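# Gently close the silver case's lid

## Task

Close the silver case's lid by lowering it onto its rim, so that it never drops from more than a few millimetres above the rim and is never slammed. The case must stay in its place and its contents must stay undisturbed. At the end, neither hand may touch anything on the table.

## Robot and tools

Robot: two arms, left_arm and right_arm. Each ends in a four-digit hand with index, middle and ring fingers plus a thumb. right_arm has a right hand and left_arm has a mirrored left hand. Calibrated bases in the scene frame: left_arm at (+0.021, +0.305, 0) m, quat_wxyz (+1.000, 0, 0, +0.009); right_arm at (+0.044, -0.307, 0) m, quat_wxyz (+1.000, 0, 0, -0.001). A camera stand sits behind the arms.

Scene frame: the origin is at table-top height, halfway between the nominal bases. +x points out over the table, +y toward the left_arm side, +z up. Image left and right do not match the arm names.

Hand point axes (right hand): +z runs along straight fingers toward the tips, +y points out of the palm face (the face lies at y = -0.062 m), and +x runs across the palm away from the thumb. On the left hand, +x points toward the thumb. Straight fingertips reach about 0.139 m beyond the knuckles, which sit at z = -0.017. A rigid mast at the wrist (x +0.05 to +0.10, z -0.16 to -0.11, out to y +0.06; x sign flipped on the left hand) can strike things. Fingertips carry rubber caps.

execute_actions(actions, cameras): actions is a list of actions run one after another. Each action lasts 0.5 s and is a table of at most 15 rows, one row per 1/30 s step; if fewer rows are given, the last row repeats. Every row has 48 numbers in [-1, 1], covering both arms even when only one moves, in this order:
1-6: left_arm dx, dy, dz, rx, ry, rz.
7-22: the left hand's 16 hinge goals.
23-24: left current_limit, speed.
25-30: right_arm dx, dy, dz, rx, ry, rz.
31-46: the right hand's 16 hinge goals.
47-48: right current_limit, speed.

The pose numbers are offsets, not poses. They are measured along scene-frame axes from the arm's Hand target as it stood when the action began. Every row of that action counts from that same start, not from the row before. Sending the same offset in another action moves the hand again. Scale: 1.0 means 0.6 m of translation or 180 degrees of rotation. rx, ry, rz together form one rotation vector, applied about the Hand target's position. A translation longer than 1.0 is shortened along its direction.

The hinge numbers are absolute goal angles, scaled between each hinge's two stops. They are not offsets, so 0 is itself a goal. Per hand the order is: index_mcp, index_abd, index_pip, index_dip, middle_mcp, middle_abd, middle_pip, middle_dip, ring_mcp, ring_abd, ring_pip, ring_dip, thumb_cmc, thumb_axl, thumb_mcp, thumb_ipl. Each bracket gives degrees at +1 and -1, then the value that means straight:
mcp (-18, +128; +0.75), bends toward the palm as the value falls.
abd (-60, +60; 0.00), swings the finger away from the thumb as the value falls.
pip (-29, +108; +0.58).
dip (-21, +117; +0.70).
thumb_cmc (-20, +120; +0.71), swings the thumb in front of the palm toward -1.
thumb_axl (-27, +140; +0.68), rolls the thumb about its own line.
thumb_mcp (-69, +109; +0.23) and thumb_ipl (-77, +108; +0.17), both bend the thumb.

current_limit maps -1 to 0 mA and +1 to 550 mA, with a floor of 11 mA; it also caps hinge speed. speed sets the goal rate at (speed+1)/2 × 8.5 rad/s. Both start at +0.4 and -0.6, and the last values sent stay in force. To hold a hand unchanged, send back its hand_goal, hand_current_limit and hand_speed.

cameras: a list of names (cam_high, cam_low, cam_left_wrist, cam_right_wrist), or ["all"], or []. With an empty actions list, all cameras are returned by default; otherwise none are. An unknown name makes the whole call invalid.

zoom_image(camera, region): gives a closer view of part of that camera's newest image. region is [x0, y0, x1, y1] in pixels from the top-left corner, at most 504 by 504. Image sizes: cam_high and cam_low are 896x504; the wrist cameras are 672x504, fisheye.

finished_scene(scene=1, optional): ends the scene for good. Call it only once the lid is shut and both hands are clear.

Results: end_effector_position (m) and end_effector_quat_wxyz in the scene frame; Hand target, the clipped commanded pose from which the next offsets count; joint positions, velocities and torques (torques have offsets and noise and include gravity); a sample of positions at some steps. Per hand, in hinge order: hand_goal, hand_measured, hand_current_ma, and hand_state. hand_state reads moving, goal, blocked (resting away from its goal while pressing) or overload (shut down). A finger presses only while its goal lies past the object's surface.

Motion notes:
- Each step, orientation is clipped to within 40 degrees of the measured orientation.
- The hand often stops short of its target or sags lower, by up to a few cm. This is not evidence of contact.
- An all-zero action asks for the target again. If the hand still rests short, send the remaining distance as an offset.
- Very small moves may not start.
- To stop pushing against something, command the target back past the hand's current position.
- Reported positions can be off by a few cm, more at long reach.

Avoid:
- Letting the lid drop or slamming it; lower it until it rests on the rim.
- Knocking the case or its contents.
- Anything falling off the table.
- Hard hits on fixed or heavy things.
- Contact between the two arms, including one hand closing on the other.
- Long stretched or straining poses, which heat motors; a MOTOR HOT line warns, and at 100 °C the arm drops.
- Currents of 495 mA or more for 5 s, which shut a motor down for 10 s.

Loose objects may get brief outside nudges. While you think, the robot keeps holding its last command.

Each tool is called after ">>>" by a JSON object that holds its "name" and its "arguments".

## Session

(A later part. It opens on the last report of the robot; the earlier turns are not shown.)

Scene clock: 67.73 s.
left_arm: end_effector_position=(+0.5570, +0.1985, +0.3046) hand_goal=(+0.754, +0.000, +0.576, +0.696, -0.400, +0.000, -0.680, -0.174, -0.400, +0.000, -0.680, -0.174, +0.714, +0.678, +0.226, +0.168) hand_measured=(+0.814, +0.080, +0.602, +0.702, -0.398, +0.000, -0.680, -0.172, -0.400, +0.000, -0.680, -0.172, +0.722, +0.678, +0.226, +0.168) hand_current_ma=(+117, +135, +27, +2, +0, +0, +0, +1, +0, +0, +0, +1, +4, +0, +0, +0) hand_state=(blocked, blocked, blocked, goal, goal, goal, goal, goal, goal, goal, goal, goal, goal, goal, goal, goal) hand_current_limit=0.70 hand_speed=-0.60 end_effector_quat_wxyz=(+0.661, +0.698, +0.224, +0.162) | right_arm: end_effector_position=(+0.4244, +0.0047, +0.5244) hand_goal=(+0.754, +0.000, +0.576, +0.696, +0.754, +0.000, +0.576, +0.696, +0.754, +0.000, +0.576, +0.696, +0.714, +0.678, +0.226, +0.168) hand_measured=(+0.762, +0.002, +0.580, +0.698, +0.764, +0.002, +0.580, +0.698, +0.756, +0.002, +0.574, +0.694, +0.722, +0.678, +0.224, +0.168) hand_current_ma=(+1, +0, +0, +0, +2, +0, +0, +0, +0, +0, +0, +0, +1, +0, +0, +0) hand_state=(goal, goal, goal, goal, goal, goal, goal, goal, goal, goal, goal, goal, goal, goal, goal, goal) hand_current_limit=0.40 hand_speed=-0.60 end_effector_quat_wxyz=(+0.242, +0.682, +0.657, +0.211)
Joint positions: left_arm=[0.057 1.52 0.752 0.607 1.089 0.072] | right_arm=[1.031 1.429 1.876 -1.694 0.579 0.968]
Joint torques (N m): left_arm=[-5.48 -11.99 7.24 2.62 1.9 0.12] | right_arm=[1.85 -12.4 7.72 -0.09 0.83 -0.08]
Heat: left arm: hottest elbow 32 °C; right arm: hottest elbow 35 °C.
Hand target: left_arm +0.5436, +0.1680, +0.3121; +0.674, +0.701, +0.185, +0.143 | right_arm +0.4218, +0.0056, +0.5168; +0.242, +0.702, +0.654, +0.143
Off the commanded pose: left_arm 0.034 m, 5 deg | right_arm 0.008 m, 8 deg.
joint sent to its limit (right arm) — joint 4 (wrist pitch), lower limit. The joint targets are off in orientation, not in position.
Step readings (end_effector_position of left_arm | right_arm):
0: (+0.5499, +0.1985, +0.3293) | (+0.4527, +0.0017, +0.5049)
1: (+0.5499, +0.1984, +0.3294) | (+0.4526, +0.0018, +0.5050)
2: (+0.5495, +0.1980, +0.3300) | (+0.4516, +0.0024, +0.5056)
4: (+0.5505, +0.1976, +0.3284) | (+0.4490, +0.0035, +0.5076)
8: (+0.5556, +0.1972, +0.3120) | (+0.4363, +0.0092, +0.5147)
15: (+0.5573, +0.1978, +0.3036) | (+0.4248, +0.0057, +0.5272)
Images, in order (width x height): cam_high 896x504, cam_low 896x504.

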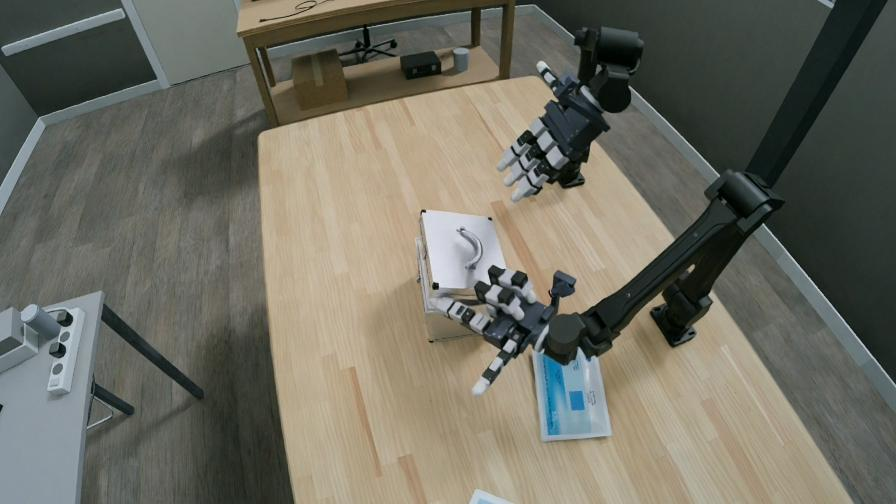

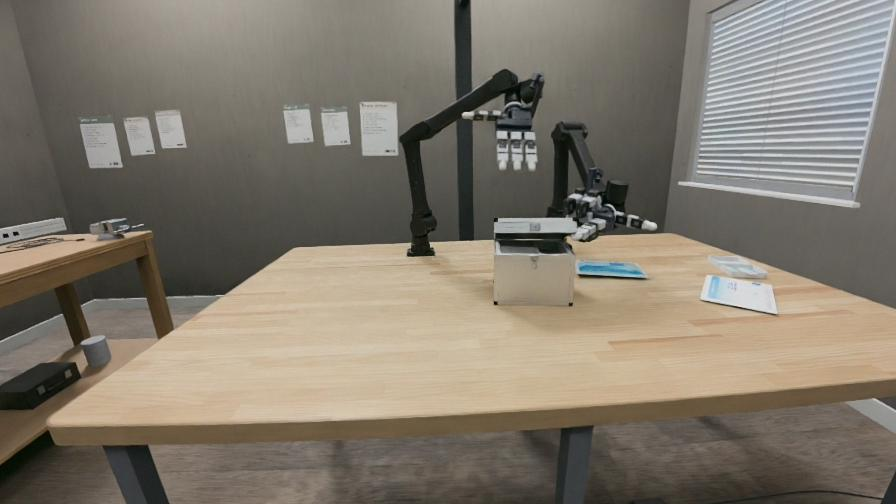

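>>> {"name": "execute_actions", "arguments": {"actions": [[[0.006,-0.004,-0.037,-0.004,-0.0103,-0.0048,0.727,0,0.576,0.696,-0.4,0,-0.68,-0.174,-0.4,0,-0.68,-0.174,0.714,0.678,0.226,0.168,0.7,-0.6,-0.05,-0.06,0.0,0,0,0,0.754,0,0.576,0.696,0.754,0,0.576,0.696,0.754,0,0.576,0.696,0.714,0.678,0.226,0.168,0.4,-0.6]]], "cameras": ["cam_high", "cam_low"]}}

>>> {"name": "zoom_image", "arguments": {"camera": "cam_low", "region": [540, 180, 620, 260]}}

>>> {"name": "zoom_image", "arguments": {"camera": "cam_high", "region": [420, 240, 520, 320]}}

Scene clock: 69.90 s.
left_arm: end_effector_position=(+0.5616, +0.1990, +0.2817) hand_goal=(+0.728, +0.000, +0.576, +0.696, -0.400, +0.000, -0.680, -0.174, -0.400, +0.000, -0.680, -0.174, +0.714, +0.678, +0.226, +0.168) hand_measured=(+0.814, +0.080, +0.606, +0.704, -0.398, +0.000, -0.680, -0.172, -0.400, +0.000, -0.680, -0.172, +0.722, +0.678, +0.226, +0.168) hand_current_ma=(+207, +135, +34, +4, +0, +0, +0, +1, +0, +0, +0, +1, +4, +0, +0, +0) hand_state=(blocked, blocked, blocked, goal, goal, goal, goal, goal, goal, goal, goal, goal, goal, goal, goal, goal) hand_current_limit=0.70 hand_speed=-0.60 end_effector_quat_wxyz=(+0.670, +0.692, +0.212, +0.168) | right_arm: end_effector_position=(+0.3944, -0.0358, +0.5267) hand_goal=(+0.754, +0.000, +0.576, +0.696, +0.754, +0.000, +0.576, +0.696, +0.754, +0.000, +0.576, +0.696, +0.714, +0.678, +0.226, +0.168) hand_measured=(+0.762, +0.002, +0.580, +0.698, +0.764, +0.002, +0.580, +0.698, +0.758, +0.002, +0.574, +0.694, +0.722, +0.678, +0.224, +0.168) hand_current_ma=(+1, +0, +0, +0, +1, +0, +0, +0, +0, +0, +0, +0, +1, +0, +0, +0) hand_state=(goal, goal, goal, goal, goal, goal, goal, goal, goal, goal, goal, goal, goal, goal, goal, goal) hand_current_limit=0.40 hand_speed=-0.60 end_effector_quat_wxyz=(+0.241, +0.683, +0.655, +0.217)
Joint positions: left_arm=[0.057 1.615 0.745 0.767 1.1 0.04] | right_arm=[1.045 1.298 1.753 -1.696 0.584 0.985]
Joint torques (N m): left_arm=[-5.89 -12.81 6.64 2.61 1.84 0.1] | right_arm=[2.32 -9.64 7.72 0.01 0.83 -0.08]
Heat: left arm: hottest elbow 32 °C; right arm: hottest elbow 35 °C.
Hand target: left_arm +0.5472, +0.1656, +0.2898; +0.682, +0.696, +0.170, +0.148 | right_arm +0.3918, -0.0304, +0.5168; +0.242, +0.702, +0.654, +0.143
Off the commanded pose: left_arm 0.037 m, 6 deg | right_arm 0.012 m, 9 deg.
joint sent to its limit (right arm) — joint 4 (wrist pitch), lower limit. The joint targets are off in orientation, not in position.
Step readings (end_effector_position of left_arm | right_arm):
0: (+0.5570, +0.1985, +0.3046) | (+0.4244, +0.0047, +0.5244)
1: (+0.5570, +0.1985, +0.3046) | (+0.4244, +0.0046, +0.5241)
2: (+0.5565, +0.1982, +0.3045) | (+0.4237, +0.0032, +0.5228)
4: (+0.5565, +0.1979, +0.3015) | (+0.4193, -0.0037, +0.5157)
8: (+0.5603, +0.1980, +0.2875) | (+0.4078, -0.0192, +0.5121)
15: (+0.5620, +0.1986, +0.2807) | (+0.3954, -0.0351, +0.5291)
Images, in order (width x height): cam_high 896x504, cam_low 896x504.

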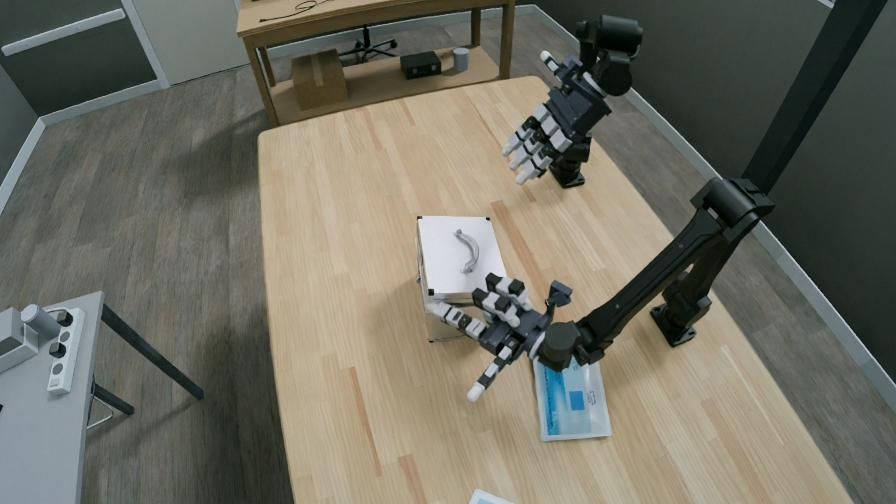

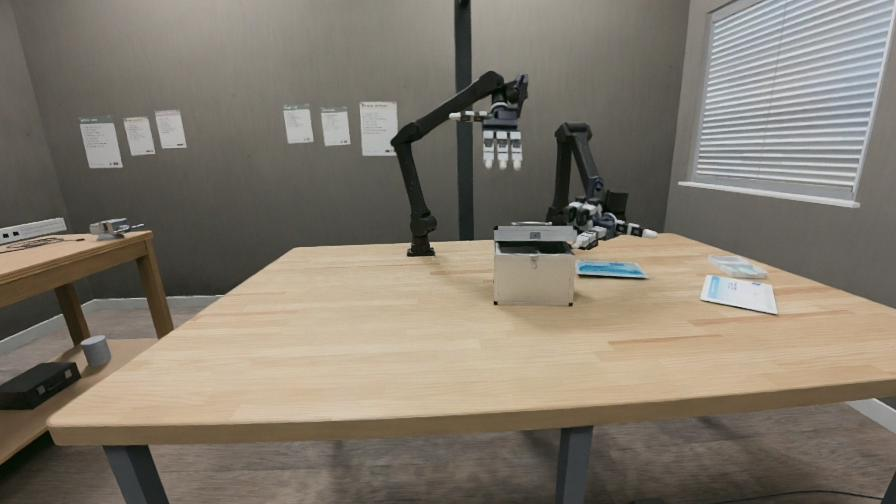

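Scaled by 6.300 from the camera's 896x504 image, which has a finer 1280x720 frame.

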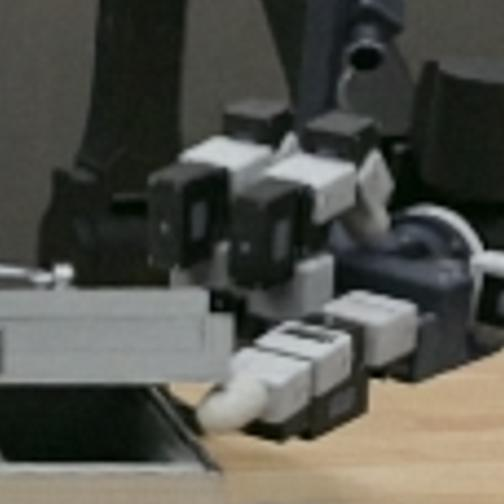

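Scaled by 5.040 from the camera's 896x504 image, which has a finer 1280x720 frame.

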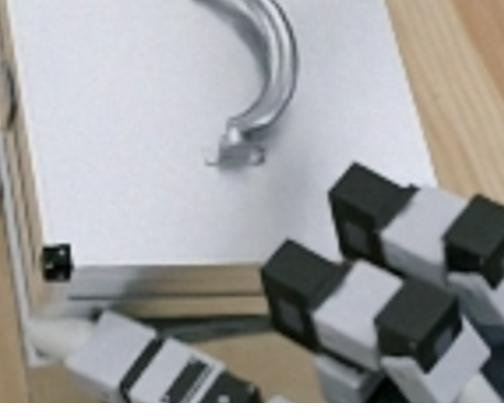

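>>> {"name": "execute_actions", "arguments": {"actions": [[[0.02,0.045,-0.018,0,0,0,0.727,0,0.576,0.696,-0.4,0,-0.68,-0.174,-0.4,0,-0.68,-0.174,0.714,0.678,0.226,0.168,0.7,-0.6,-0.05,-0.1,0.0,0,0,0,0.754,0,0.576,0.696,0.754,0,0.576,0.696,0.754,0,0.576,0.696,0.714,0.678,0.226,0.168,0.4,-0.6]]], "cameras": ["cam_high", "cam_low"]}}

>>> {"name": "zoom_image", "arguments": {"camera": "cam_low", "region": [540, 200, 620, 280]}}

>>> {"name": "zoom_image", "arguments": {"camera": "cam_high", "region": [410, 250, 510, 330]}}

Scene clock: 73.27 s.
left_arm: end_effector_position=(+0.5600, +0.2046, +0.2614) hand_goal=(+0.728, +0.000, +0.576, +0.696, -0.400, +0.000, -0.680, -0.174, -0.400, +0.000, -0.680, -0.174, +0.714, +0.678, +0.226, +0.168) hand_measured=(+0.782, +0.088, +0.600, +0.702, -0.398, +0.000, -0.680, -0.172, -0.400, +0.000, -0.680, -0.172, +0.722, +0.678, +0.226, +0.168) hand_current_ma=(+100, +160, +24, +3, +0, +0, +0, +1, +0, +0, +0, +1, +4, +0, +0, +0) hand_state=(blocked, blocked, blocked, goal, goal, goal, goal, goal, goal, goal, goal, goal, goal, goal, goal, goal) hand_current_limit=0.70 hand_speed=-0.60 end_effector_quat_wxyz=(+0.674, +0.695, +0.207, +0.142) | right_arm: end_effector_position=(+0.3595, -0.0952, +0.5275) hand_goal=(+0.754, +0.000, +0.576, +0.696, +0.754, +0.000, +0.576, +0.696, +0.754, +0.000, +0.576, +0.696, +0.714, +0.678, +0.226, +0.168) hand_measured=(+0.760, +0.002, +0.580, +0.698, +0.762, +0.002, +0.580, +0.698, +0.758, +0.002, +0.574, +0.694, +0.722, +0.678, +0.224, +0.168) hand_current_ma=(+1, +0, +0, +0, +1, +0, +0, +0, +0, +0, +0, +0, +1, +0, +0, +0) hand_state=(goal, goal, goal, goal, goal, goal, goal, goal, goal, goal, goal, goal, goal, goal, goal, goal) hand_current_limit=0.40 hand_speed=-0.60 end_effector_quat_wxyz=(+0.237, +0.683, +0.651, +0.231)
Joint positions: left_arm=[0.079 1.664 0.745 0.788 1.168 0.039] | right_arm=[1.045 1.117 1.604 -1.697 0.584 0.981]
Joint torques (N m): left_arm=[-2.84 -12.81 8.77 2.4 1.42 0.18] | right_arm=[1.26 -6.12 7.75 0.09 0.77 -0.24]
Heat: left arm: hottest elbow 32 °C; right arm: hottest elbow 35 °C.
Hand target: left_arm +0.5592, +0.1926, +0.2790; +0.682, +0.696, +0.170, +0.148 | right_arm +0.3618, -0.0904, +0.5167; +0.242, +0.702, +0.654, +0.143
Off the commanded pose: left_arm 0.021 m, 4 deg | right_arm 0.012 m, 10 deg.
joint sent to its limit (right arm) — joint 4 (wrist pitch), lower limit. The joint targets are off in orientation, not in position.
Step readings (end_effector_position of left_arm | right_arm):
0: (+0.5616, +0.1990, +0.2817) | (+0.3944, -0.0358, +0.5267)
1: (+0.5615, +0.1988, +0.2816) | (+0.3943, -0.0359, +0.5262)
2: (+0.5610, +0.1992, +0.2808) | (+0.3935, -0.0374, +0.5245)
4: (+0.5595, +0.2017, +0.2778) | (+0.3883, -0.0460, +0.5155)
8: (+0.5598, +0.2043, +0.2654) | (+0.3747, -0.0685, +0.5106)
15: (+0.5600, +0.2046, +0.2614) | (+0.3597, -0.0948, +0.5320)
Images, in order (width x height): cam_high 896x504, cam_low 896x504.

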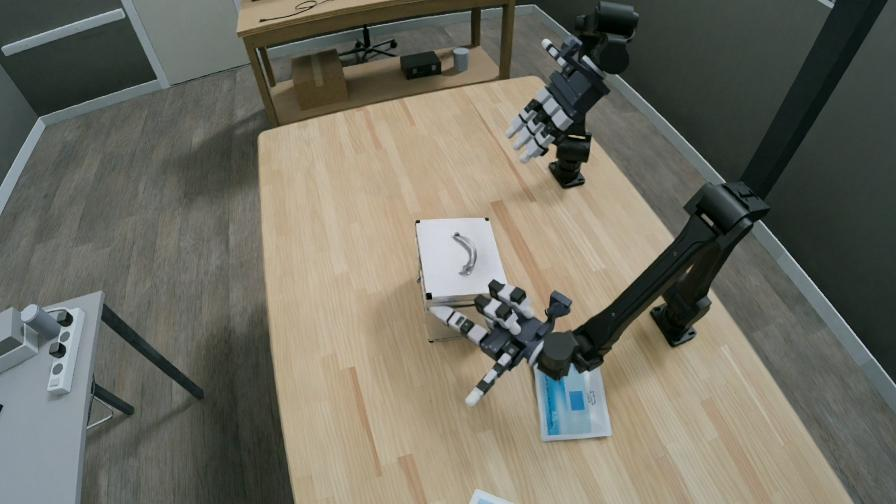

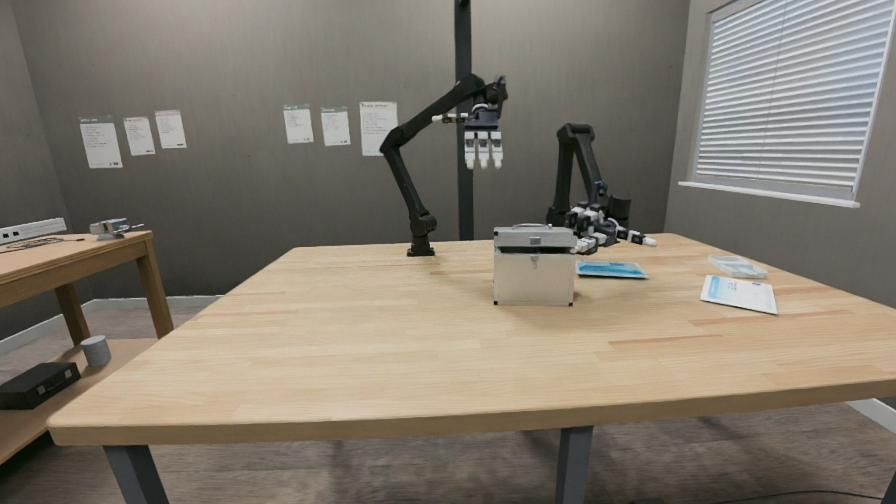

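Scaled by 6.300 from the camera's 896x504 image, which has a finer 1280x720 frame.

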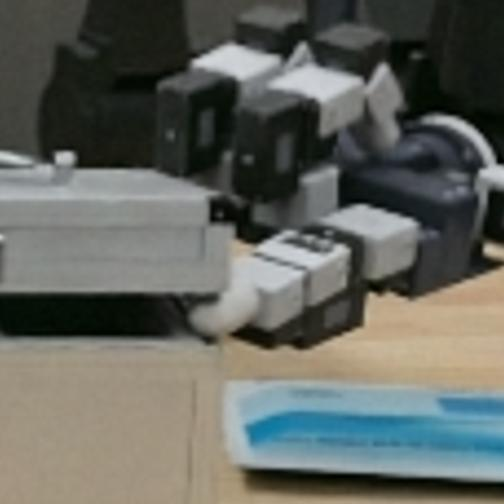

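Scaled by 5.040 from the camera's 896x504 image, which has a finer 1280x720 frame.

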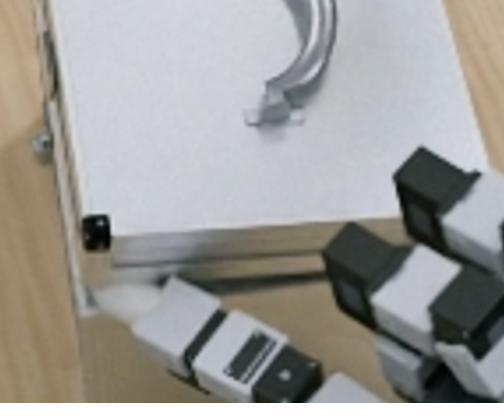

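>>> {"name": "execute_actions", "arguments": {"actions": [[[0.0,0.03,-0.007,0,0,0,0.727,0,0.576,0.696,-0.4,0,-0.68,-0.174,-0.4,0,-0.68,-0.174,0.714,0.678,0.226,0.168,0.7,-0.6,-0.05,-0.1,0.0,0,0,0,0.754,0,0.576,0.696,0.754,0,0.576,0.696,0.754,0,0.576,0.696,0.714,0.678,0.226,0.168,0.4,-0.6]]], "cameras": ["cam_high", "cam_low"]}}

>>> {"name": "zoom_image", "arguments": {"camera": "cam_low", "region": [540, 200, 620, 280]}}

>>> {"name": "zoom_image", "arguments": {"camera": "cam_high", "region": [410, 250, 510, 330]}}

Scene clock: 75.43 s.
left_arm: end_effector_position=(+0.5552, +0.2101, +0.2598) hand_goal=(+0.728, +0.000, +0.576, +0.696, -0.400, +0.000, -0.680, -0.174, -0.400, +0.000, -0.680, -0.174, +0.714, +0.678, +0.226, +0.168) hand_measured=(+0.782, +0.088, +0.598, +0.702, -0.398, +0.000, -0.680, -0.172, -0.400, +0.000, -0.680, -0.172, +0.722, +0.678, +0.226, +0.168) hand_current_ma=(+98, +159, +22, +3, +0, +0, +0, +1, +0, +0, +0, +1, +4, +0, +0, +0) hand_state=(blocked, blocked, blocked, goal, goal, goal, goal, goal, goal, goal, goal, goal, goal, goal, goal, goal) hand_current_limit=0.70 hand_speed=-0.60 end_effector_quat_wxyz=(+0.678, +0.696, +0.197, +0.130) | right_arm: end_effector_position=(+0.3288, -0.1521, +0.5261) hand_goal=(+0.754, +0.000, +0.576, +0.696, +0.754, +0.000, +0.576, +0.696, +0.754, +0.000, +0.576, +0.696, +0.714, +0.678, +0.226, +0.168) hand_measured=(+0.760, +0.002, +0.580, +0.698, +0.762, +0.002, +0.580, +0.698, +0.758, +0.002, +0.574, +0.694, +0.722, +0.678, +0.224, +0.168) hand_current_ma=(+1, +0, +0, +0, +1, +0, +0, +0, +0, +0, +0, +0, +1, +0, +0, +0) hand_state=(goal, goal, goal, goal, goal, goal, goal, goal, goal, goal, goal, goal, goal, goal, goal, goal) hand_current_limit=0.40 hand_speed=-0.60 end_effector_quat_wxyz=(+0.236, +0.674, +0.654, +0.248)
Joint positions: left_arm=[0.099 1.672 0.745 0.794 1.219 0.039] | right_arm=[1.032 0.937 1.478 -1.697 0.581 0.934]
Joint torques (N m): left_arm=[-0.97 -12.28 8.99 2.17 0.95 0.26] | right_arm=[0.56 -3.08 7.54 0.17 0.71 -0.27]
Heat: left arm: hottest elbow 32 °C; right arm: hottest elbow 35 °C.
Hand target: left_arm +0.5592, +0.2106, +0.2749; +0.682, +0.696, +0.170, +0.148 | right_arm +0.3318, -0.1504, +0.5167; +0.242, +0.702, +0.654, +0.143
Off the commanded pose: left_arm 0.016 m, 4 deg | right_arm 0.010 m, 12 deg.
joint sent to its limit (right arm) — joint 4 (wrist pitch), lower limit. The joint targets are off in orientation, not in position.
Step readings (end_effector_position of left_arm | right_arm):
0: (+0.5600, +0.2046, +0.2614) | (+0.3595, -0.0952, +0.5275)
1: (+0.5599, +0.2047, +0.2615) | (+0.3596, -0.0951, +0.5272)
2: (+0.5594, +0.2052, +0.2614) | (+0.3588, -0.0962, +0.5253)
4: (+0.5575, +0.2076, +0.2605) | (+0.3551, -0.1038, +0.5172)
8: (+0.5556, +0.2098, +0.2599) | (+0.3426, -0.1282, +0.5123)
15: (+0.5553, +0.2101, +0.2597) | (+0.3277, -0.1542, +0.5313)
Images, in order (width x height): cam_high 896x504, cam_low 896x504.

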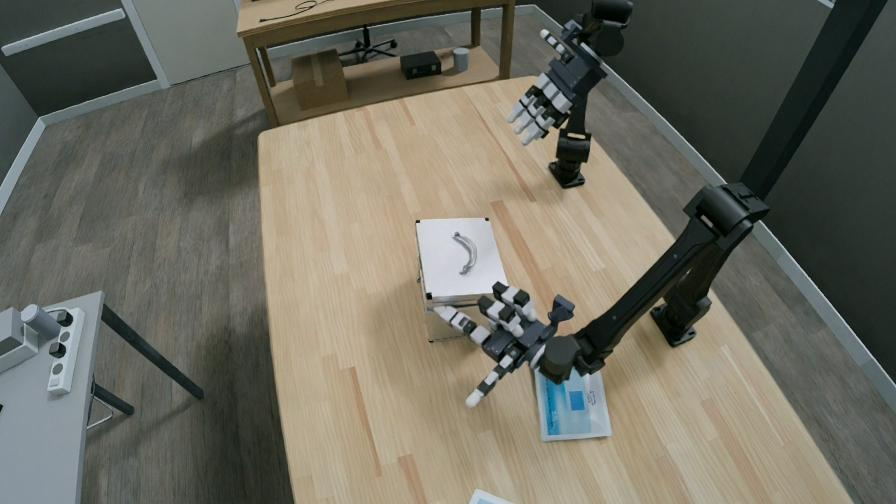

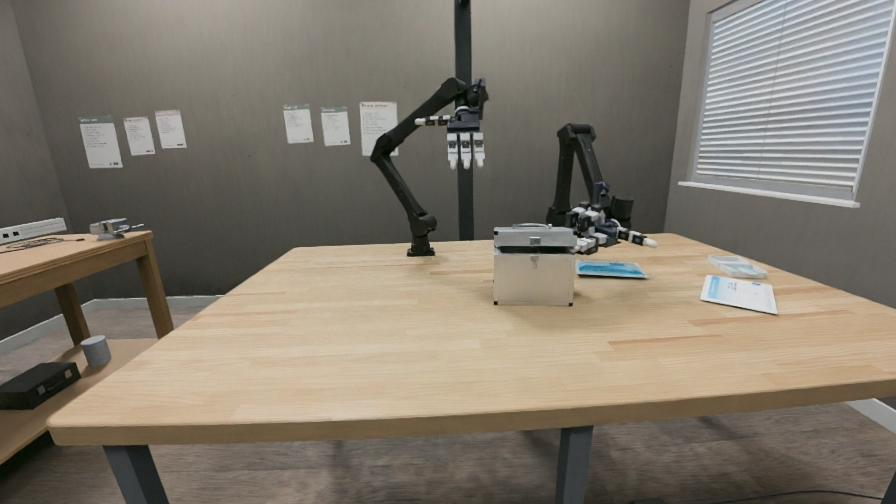

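Scaled by 6.300 from the camera's 896x504 image, which has a finer 1280x720 frame.

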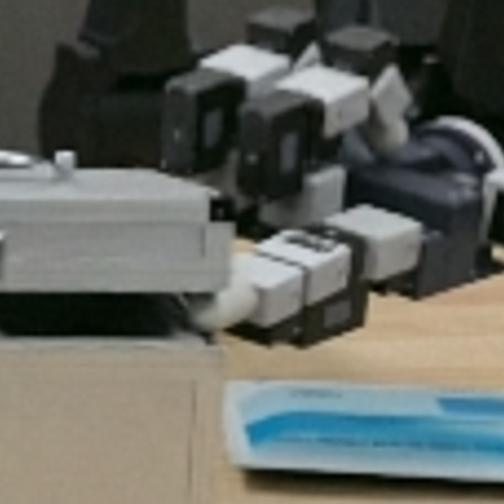

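Scaled by 5.040 from the camera's 896x504 image, which has a finer 1280x720 frame.

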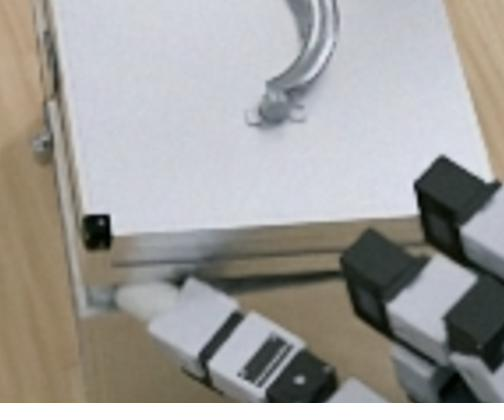

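>>> {"name": "execute_actions", "arguments": {"actions": [[[-0.003,0.015,-0.005,0,0,0,0.727,0,0.576,0.696,-0.4,0,-0.68,-0.174,-0.4,0,-0.68,-0.174,0.714,0.678,0.226,0.168,0.7,-0.6,0,0,0.0,0,0,0,0.754,0,0.576,0.696,0.754,0,0.576,0.696,0.754,0,0.576,0.696,0.714,0.678,0.226,0.168,0.4,-0.6]]], "cameras": ["cam_high", "cam_low"]}}

>>> {"name": "zoom_image", "arguments": {"camera": "cam_low", "region": [540, 200, 620, 280]}}

>>> {"name": "zoom_image", "arguments": {"camera": "cam_high", "region": [410, 250, 510, 330]}}

Scene clock: 76.57 s.
left_arm: end_effector_position=(+0.5531, +0.2165, +0.2588) hand_goal=(+0.728, +0.000, +0.576, +0.696, -0.400, +0.000, -0.680, -0.174, -0.400, +0.000, -0.680, -0.174, +0.714, +0.678, +0.226, +0.168) hand_measured=(+0.780, +0.060, +0.598, +0.702, -0.398, +0.000, -0.680, -0.172, -0.400, +0.000, -0.680, -0.172, +0.722, +0.678, +0.226, +0.168) hand_current_ma=(+95, +84, +21, +3, +0, +0, +0, +1, +0, +0, +0, +1, +4, +0, +0, +0) hand_state=(blocked, blocked, blocked, goal, goal, goal, goal, goal, goal, goal, goal, goal, goal, goal, goal, goal) hand_current_limit=0.70 hand_speed=-0.60 end_effector_quat_wxyz=(+0.680, +0.696, +0.193, +0.127) | right_arm: end_effector_position=(+0.3288, -0.1520, +0.5261) hand_goal=(+0.754, +0.000, +0.576, +0.696, +0.754, +0.000, +0.576, +0.696, +0.754, +0.000, +0.576, +0.696, +0.714, +0.678, +0.226, +0.168) hand_measured=(+0.760, +0.002, +0.580, +0.698, +0.762, +0.002, +0.580, +0.698, +0.758, +0.002, +0.574, +0.694, +0.722, +0.678, +0.224, +0.168) hand_current_ma=(+1, +0, +0, +0, +1, +0, +0, +0, +0, +0, +0, +0, +1, +0, +0, +0) hand_state=(goal, goal, goal, goal, goal, goal, goal, goal, goal, goal, goal, goal, goal, goal, goal, goal) hand_current_limit=0.40 hand_speed=-0.60 end_effector_quat_wxyz=(+0.237, +0.674, +0.655, +0.248)
Joint positions: left_arm=[0.116 1.676 0.745 0.798 1.246 0.041] | right_arm=[1.032 0.937 1.478 -1.697 0.581 0.933]
Joint torques (N m): left_arm=[-0.67 -12.22 8.68 2.15 0.72 0.29] | right_arm=[0.62 -3.19 7.53 0.17 0.73 -0.25]
Heat: left arm: hottest elbow 33 °C; right arm: hottest elbow 35 °C.
Hand target: left_arm +0.5574, +0.2198, +0.2718; +0.682, +0.696, +0.170, +0.148 | right_arm +0.3318, -0.1504, +0.5167; +0.242, +0.702, +0.654, +0.143
Off the commanded pose: left_arm 0.014 m, 4 deg | right_arm 0.010 m, 12 deg.
joint sent to its limit (right arm) — joint 4 (wrist pitch), lower limit. The joint targets are off in orientation, not in position.
Step readings (end_effector_position of left_arm | right_arm):
0: (+0.5552, +0.2101, +0.2598) | (+0.3288, -0.1520, +0.5261)
1: (+0.5552, +0.2103, +0.2598) | (+0.3288, -0.1520, +0.5261)
2: (+0.5549, +0.2106, +0.2597) | (+0.3288, -0.1520, +0.5261)
4: (+0.5539, +0.2124, +0.2595) | (+0.3288, -0.1520, +0.5261)
8: (+0.5532, +0.2157, +0.2589) | (+0.3288, -0.1520, +0.5261)
15: (+0.5531, +0.2163, +0.2589) | (+0.3288, -0.1520, +0.5261)
Images, in order (width x height): cam_high 896x504, cam_low 896x504.

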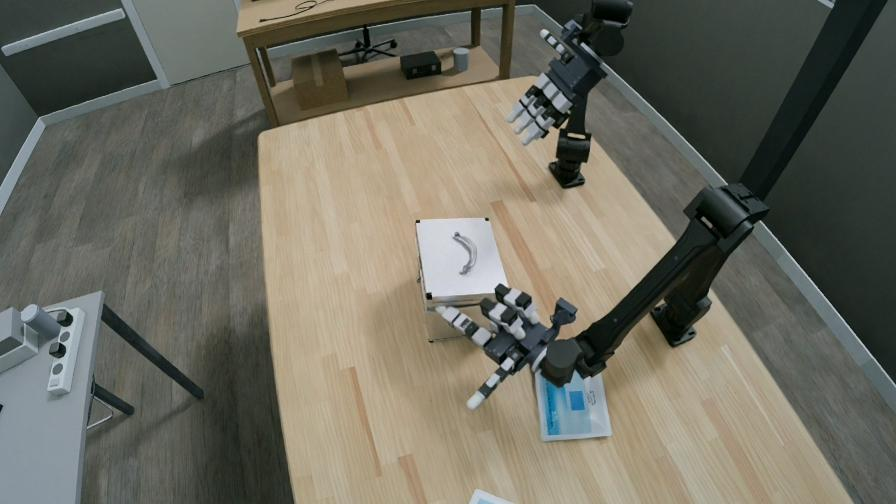

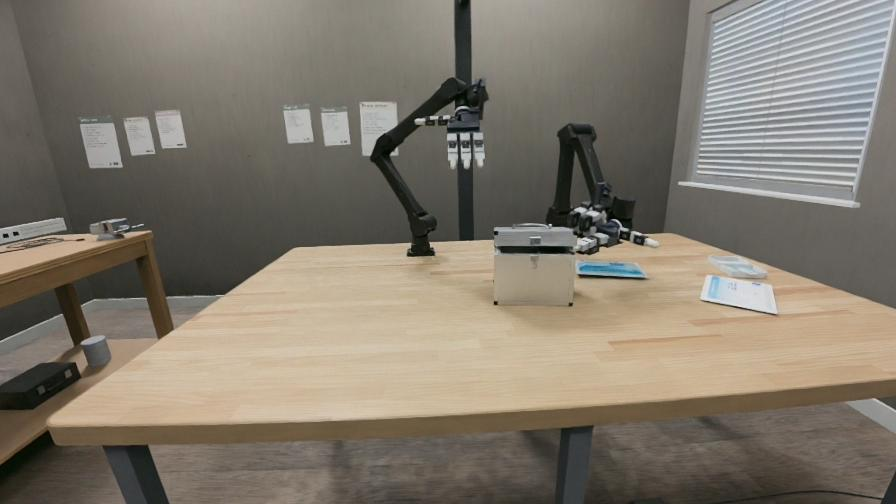

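Scaled by 6.300 from the camera's 896x504 image, which has a finer 1280x720 frame.

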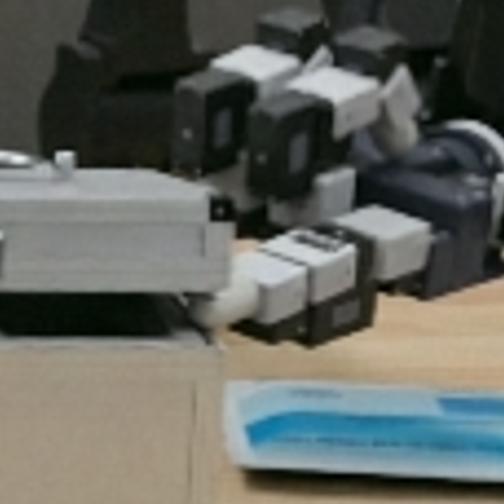

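Scaled by 5.040 from the camera's 896x504 image, which has a finer 1280x720 frame.

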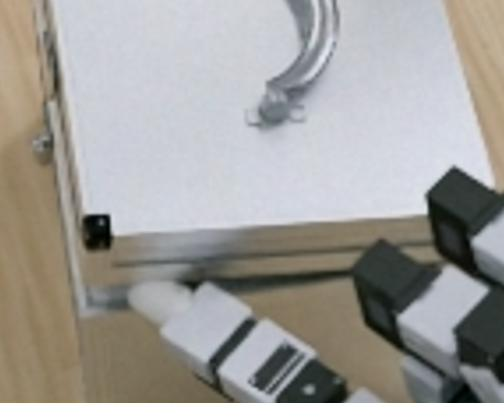

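>>> {"name": "execute_actions", "arguments": {"actions": [[[0,0.01,-0.004,0,0,0,0.727,0.05,0.576,0.696,-0.4,0,-0.68,-0.174,-0.4,0,-0.68,-0.174,0.714,0.678,0.226,0.168,0.7,-0.6,0,0,0.0,0,0,0,0.754,0,0.576,0.696,0.754,0,0.576,0.696,0.754,0,0.576,0.696,0.714,0.678,0.226,0.168,0.4,-0.6]]], "cameras": ["cam_high", "cam_low"]}}

>>> {"name": "zoom_image", "arguments": {"camera": "cam_low", "region": [540, 200, 620, 280]}}

>>> {"name": "zoom_image", "arguments": {"camera": "cam_high", "region": [410, 250, 510, 330]}}

Scene clock: 77.80 s.
left_arm: end_effector_position=(+0.5515, +0.2195, +0.2571) hand_goal=(+0.728, +0.050, +0.576, +0.696, -0.400, +0.000, -0.680, -0.174, -0.400, +0.000, -0.680, -0.174, +0.714, +0.678, +0.226, +0.168) hand_measured=(+0.774, +0.076, +0.594, +0.702, -0.398, +0.000, -0.680, -0.172, -0.400, +0.000, -0.680, -0.172, +0.722, +0.678, +0.226, +0.168) hand_current_ma=(+76, +23, +17, +3, +0, +0, +0, +1, +0, +0, +0, +1, +4, +0, +0, +0) hand_state=(blocked, blocked, goal, goal, goal, goal, goal, goal, goal, goal, goal, goal, goal, goal, goal, goal) hand_current_limit=0.70 hand_speed=-0.60 end_effector_quat_wxyz=(+0.681, +0.696, +0.190, +0.125) | right_arm: end_effector_position=(+0.3288, -0.1520, +0.5261) hand_goal=(+0.754, +0.000, +0.576, +0.696, +0.754, +0.000, +0.576, +0.696, +0.754, +0.000, +0.576, +0.696, +0.714, +0.678, +0.226, +0.168) hand_measured=(+0.760, +0.002, +0.580, +0.698, +0.762, +0.002, +0.580, +0.698, +0.758, +0.002, +0.574, +0.694, +0.722, +0.678, +0.224, +0.168) hand_current_ma=(+1, +0, +0, +0, +1, +0, +0, +0, +0, +0, +0, +0, +1, +0, +0, +0) hand_state=(goal, goal, goal, goal, goal, goal, goal, goal, goal, goal, goal, goal, goal, goal, goal, goal) hand_current_limit=0.40 hand_speed=-0.60 end_effector_quat_wxyz=(+0.237, +0.674, +0.655, +0.248)
Joint positions: left_arm=[0.124 1.682 0.745 0.801 1.263 0.045] | right_arm=[1.032 0.937 1.478 -1.697 0.581 0.933]
Joint torques (N m): left_arm=[-0.21 -12.04 8.75 2.09 0.57 0.3] | right_arm=[0.56 -3.19 7.54 0.17 0.73 -0.25]
Heat: left arm: hottest elbow 33 °C; right arm: hottest elbow 35 °C.
Hand target: left_arm +0.5574, +0.2256, +0.2694; +0.682, +0.696, +0.170, +0.148 | right_arm +0.3318, -0.1504, +0.5167; +0.242, +0.702, +0.654, +0.143
Off the commanded pose: left_arm 0.015 m, 3 deg | right_arm 0.010 m, 12 deg.
joint sent to its limit (right arm) — joint 4 (wrist pitch), lower limit. The joint targets are off in orientation, not in position.
Step readings (end_effector_position of left_arm | right_arm):
0: (+0.5531, +0.2165, +0.2588) | (+0.3288, -0.1520, +0.5261)
1: (+0.5531, +0.2165, +0.2588) | (+0.3288, -0.1520, +0.5261)
2: (+0.5527, +0.2170, +0.2587) | (+0.3288, -0.1520, +0.5261)
4: (+0.5522, +0.2179, +0.2584) | (+0.3288, -0.1520, +0.5261)
8: (+0.5516, +0.2194, +0.2574) | (+0.3288, -0.1520, +0.5261)
15: (+0.5515, +0.2195, +0.2571) | (+0.3288, -0.1520, +0.5261)
Images, in order (width x height): cam_high 896x504, cam_low 896x504.

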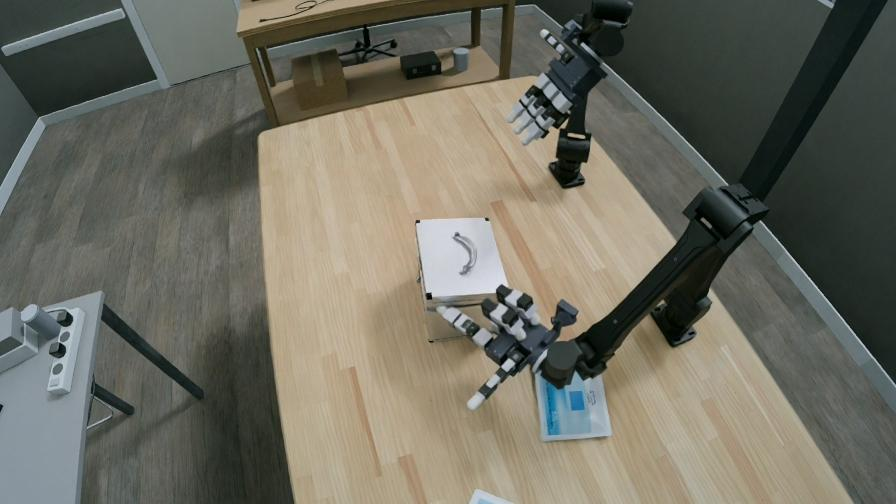

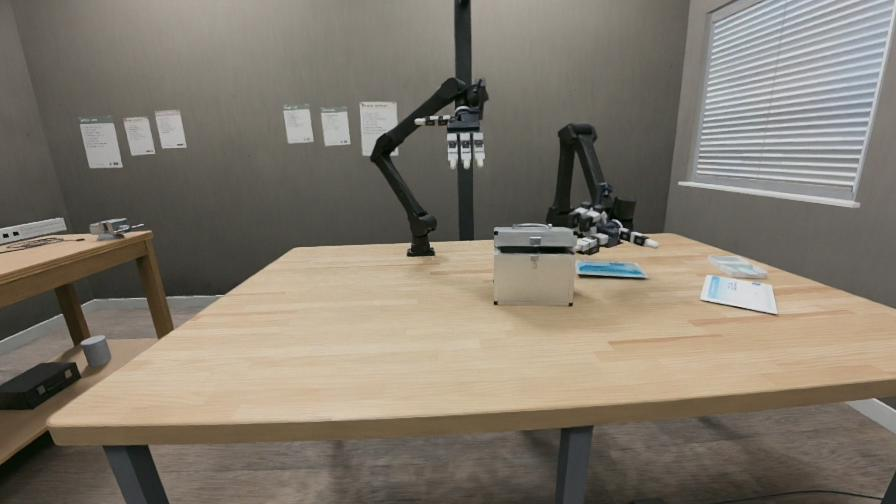

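Scaled by 6.300 from the camera's 896x504 image, which has a finer 1280x720 frame.

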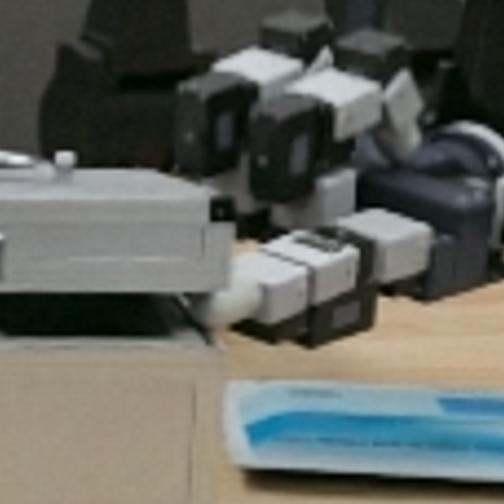

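Scaled by 5.040 from the camera's 896x504 image, which has a finer 1280x720 frame.

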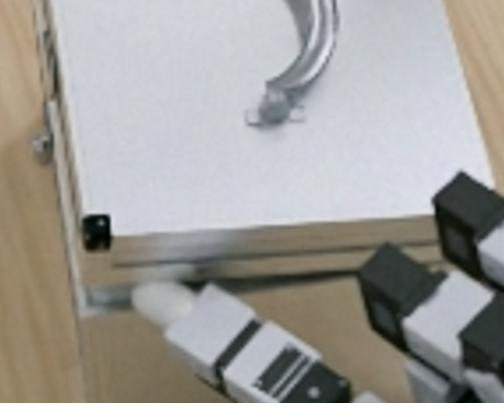

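>>> {"name": "execute_actions", "arguments": {"actions": [[[0,0.01,-0.006,0,0,0,0.727,0.07,0.576,0.696,-0.4,0,-0.68,-0.174,-0.4,0,-0.68,-0.174,0.714,0.678,0.226,0.168,0.7,-0.6,0,0,0.0,0,0,0,0.754,0,0.576,0.696,0.754,0,0.576,0.696,0.754,0,0.576,0.696,0.714,0.678,0.226,0.168,0.4,-0.6]]], "cameras": ["cam_high", "cam_low"]}}

>>> {"name": "zoom_image", "arguments": {"camera": "cam_low", "region": [540, 200, 620, 280]}}

>>> {"name": "zoom_image", "arguments": {"camera": "cam_high", "region": [410, 250, 510, 330]}}

Scene clock: 79.03 s.
left_arm: end_effector_position=(+0.5509, +0.2295, +0.2537) hand_goal=(+0.728, +0.070, +0.576, +0.696, -0.400, +0.000, -0.680, -0.174, -0.400, +0.000, -0.680, -0.174, +0.714, +0.678, +0.226, +0.168) hand_measured=(+0.754, +0.074, +0.584, +0.700, -0.398, +0.000, -0.680, -0.172, -0.400, +0.000, -0.680, -0.172, +0.722, +0.678, +0.226, +0.168) hand_current_ma=(+30, +1, +5, +1, +0, +0, +0, +1, +0, +0, +0, +1, +4, +0, +0, +0) hand_state=(blocked, goal, goal, goal, goal, goal, goal, goal, goal, goal, goal, goal, goal, goal, goal, goal) hand_current_limit=0.70 hand_speed=-0.60 end_effector_quat_wxyz=(+0.681, +0.696, +0.189, +0.128) | right_arm: end_effector_position=(+0.3288, -0.1520, +0.5261) hand_goal=(+0.754, +0.000, +0.576, +0.696, +0.754, +0.000, +0.576, +0.696, +0.754, +0.000, +0.576, +0.696, +0.714, +0.678, +0.226, +0.168) hand_measured=(+0.760, +0.002, +0.580, +0.698, +0.762, +0.002, +0.580, +0.698, +0.758, +0.002, +0.574, +0.694, +0.722, +0.678, +0.224, +0.168) hand_current_ma=(+1, +0, +0, +0, +1, +0, +0, +0, +0, +0, +0, +0, +1, +0, +0, +0) hand_state=(goal, goal, goal, goal, goal, goal, goal, goal, goal, goal, goal, goal, goal, goal, goal, goal) hand_current_limit=0.40 hand_speed=-0.60 end_effector_quat_wxyz=(+0.237, +0.674, +0.655, +0.248)
Joint positions: left_arm=[0.147 1.693 0.745 0.81 1.282 0.052] | right_arm=[1.032 0.937 1.478 -1.697 0.581 0.933]
Joint torques (N m): left_arm=[-1.03 -12.16 8.73 1.91 0.33 0.26] | right_arm=[0.56 -3.25 7.53 0.17 0.73 -0.25]
Heat: left arm: hottest elbow 33 °C; right arm: hottest elbow 35 °C.
Hand target: left_arm +0.5574, +0.2317, +0.2658; +0.682, +0.696, +0.170, +0.148 | right_arm +0.3318, -0.1504, +0.5167; +0.242, +0.702, +0.654, +0.143
Off the commanded pose: left_arm 0.014 m, 3 deg | right_arm 0.010 m, 12 deg.
joint sent to its limit (right arm) — joint 4 (wrist pitch), lower limit. The joint targets are off in orientation, not in position.
Step readings (end_effector_position of left_arm | right_arm):
0: (+0.5515, +0.2195, +0.2571) | (+0.3288, -0.1520, +0.5261)
1: (+0.5515, +0.2197, +0.2571) | (+0.3288, -0.1520, +0.5261)
2: (+0.5511, +0.2196, +0.2571) | (+0.3288, -0.1520, +0.5261)
4: (+0.5506, +0.2206, +0.2564) | (+0.3288, -0.1520, +0.5261)
8: (+0.5505, +0.2242, +0.2548) | (+0.3288, -0.1520, +0.5261)
15: (+0.5510, +0.2296, +0.2534) | (+0.3288, -0.1520, +0.5261)
Images, in order (width x height): cam_high 896x504, cam_low 896x504.

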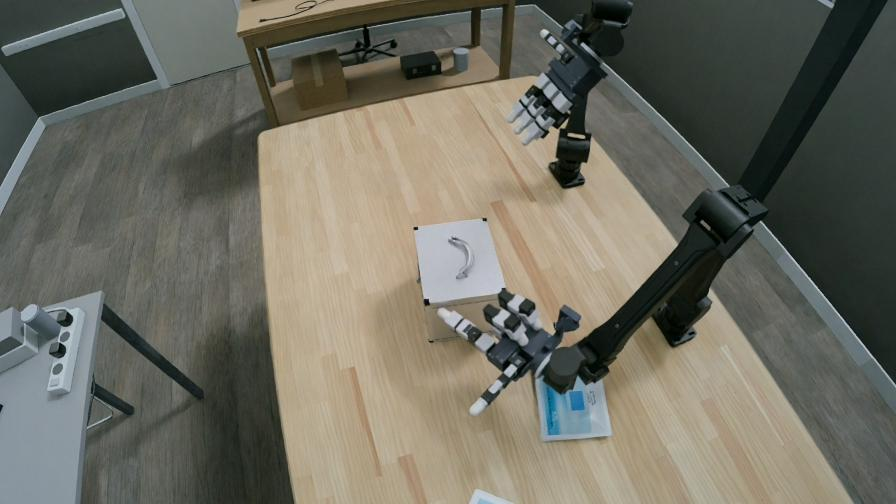

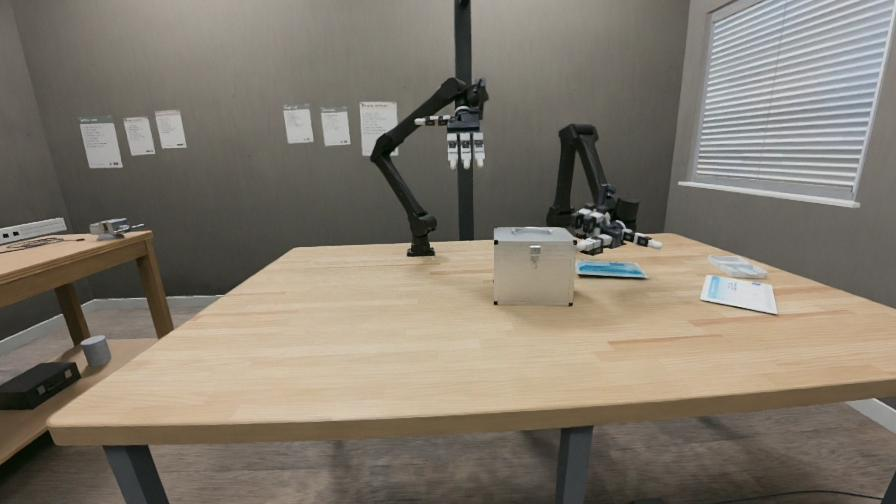

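Scaled by 6.300 from the camera's 896x504 image, which has a finer 1280x720 frame.

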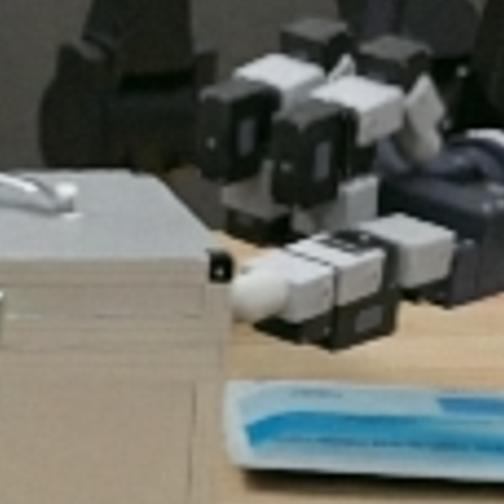

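Scaled by 5.040 from the camera's 896x504 image, which has a finer 1280x720 frame.

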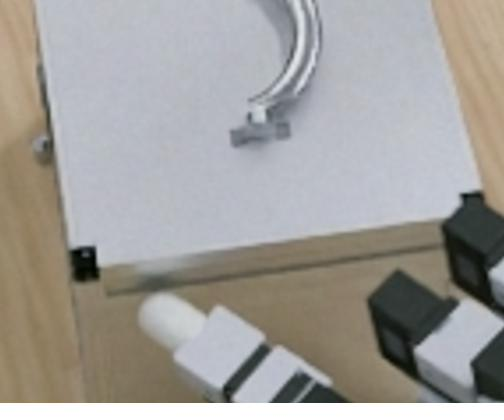

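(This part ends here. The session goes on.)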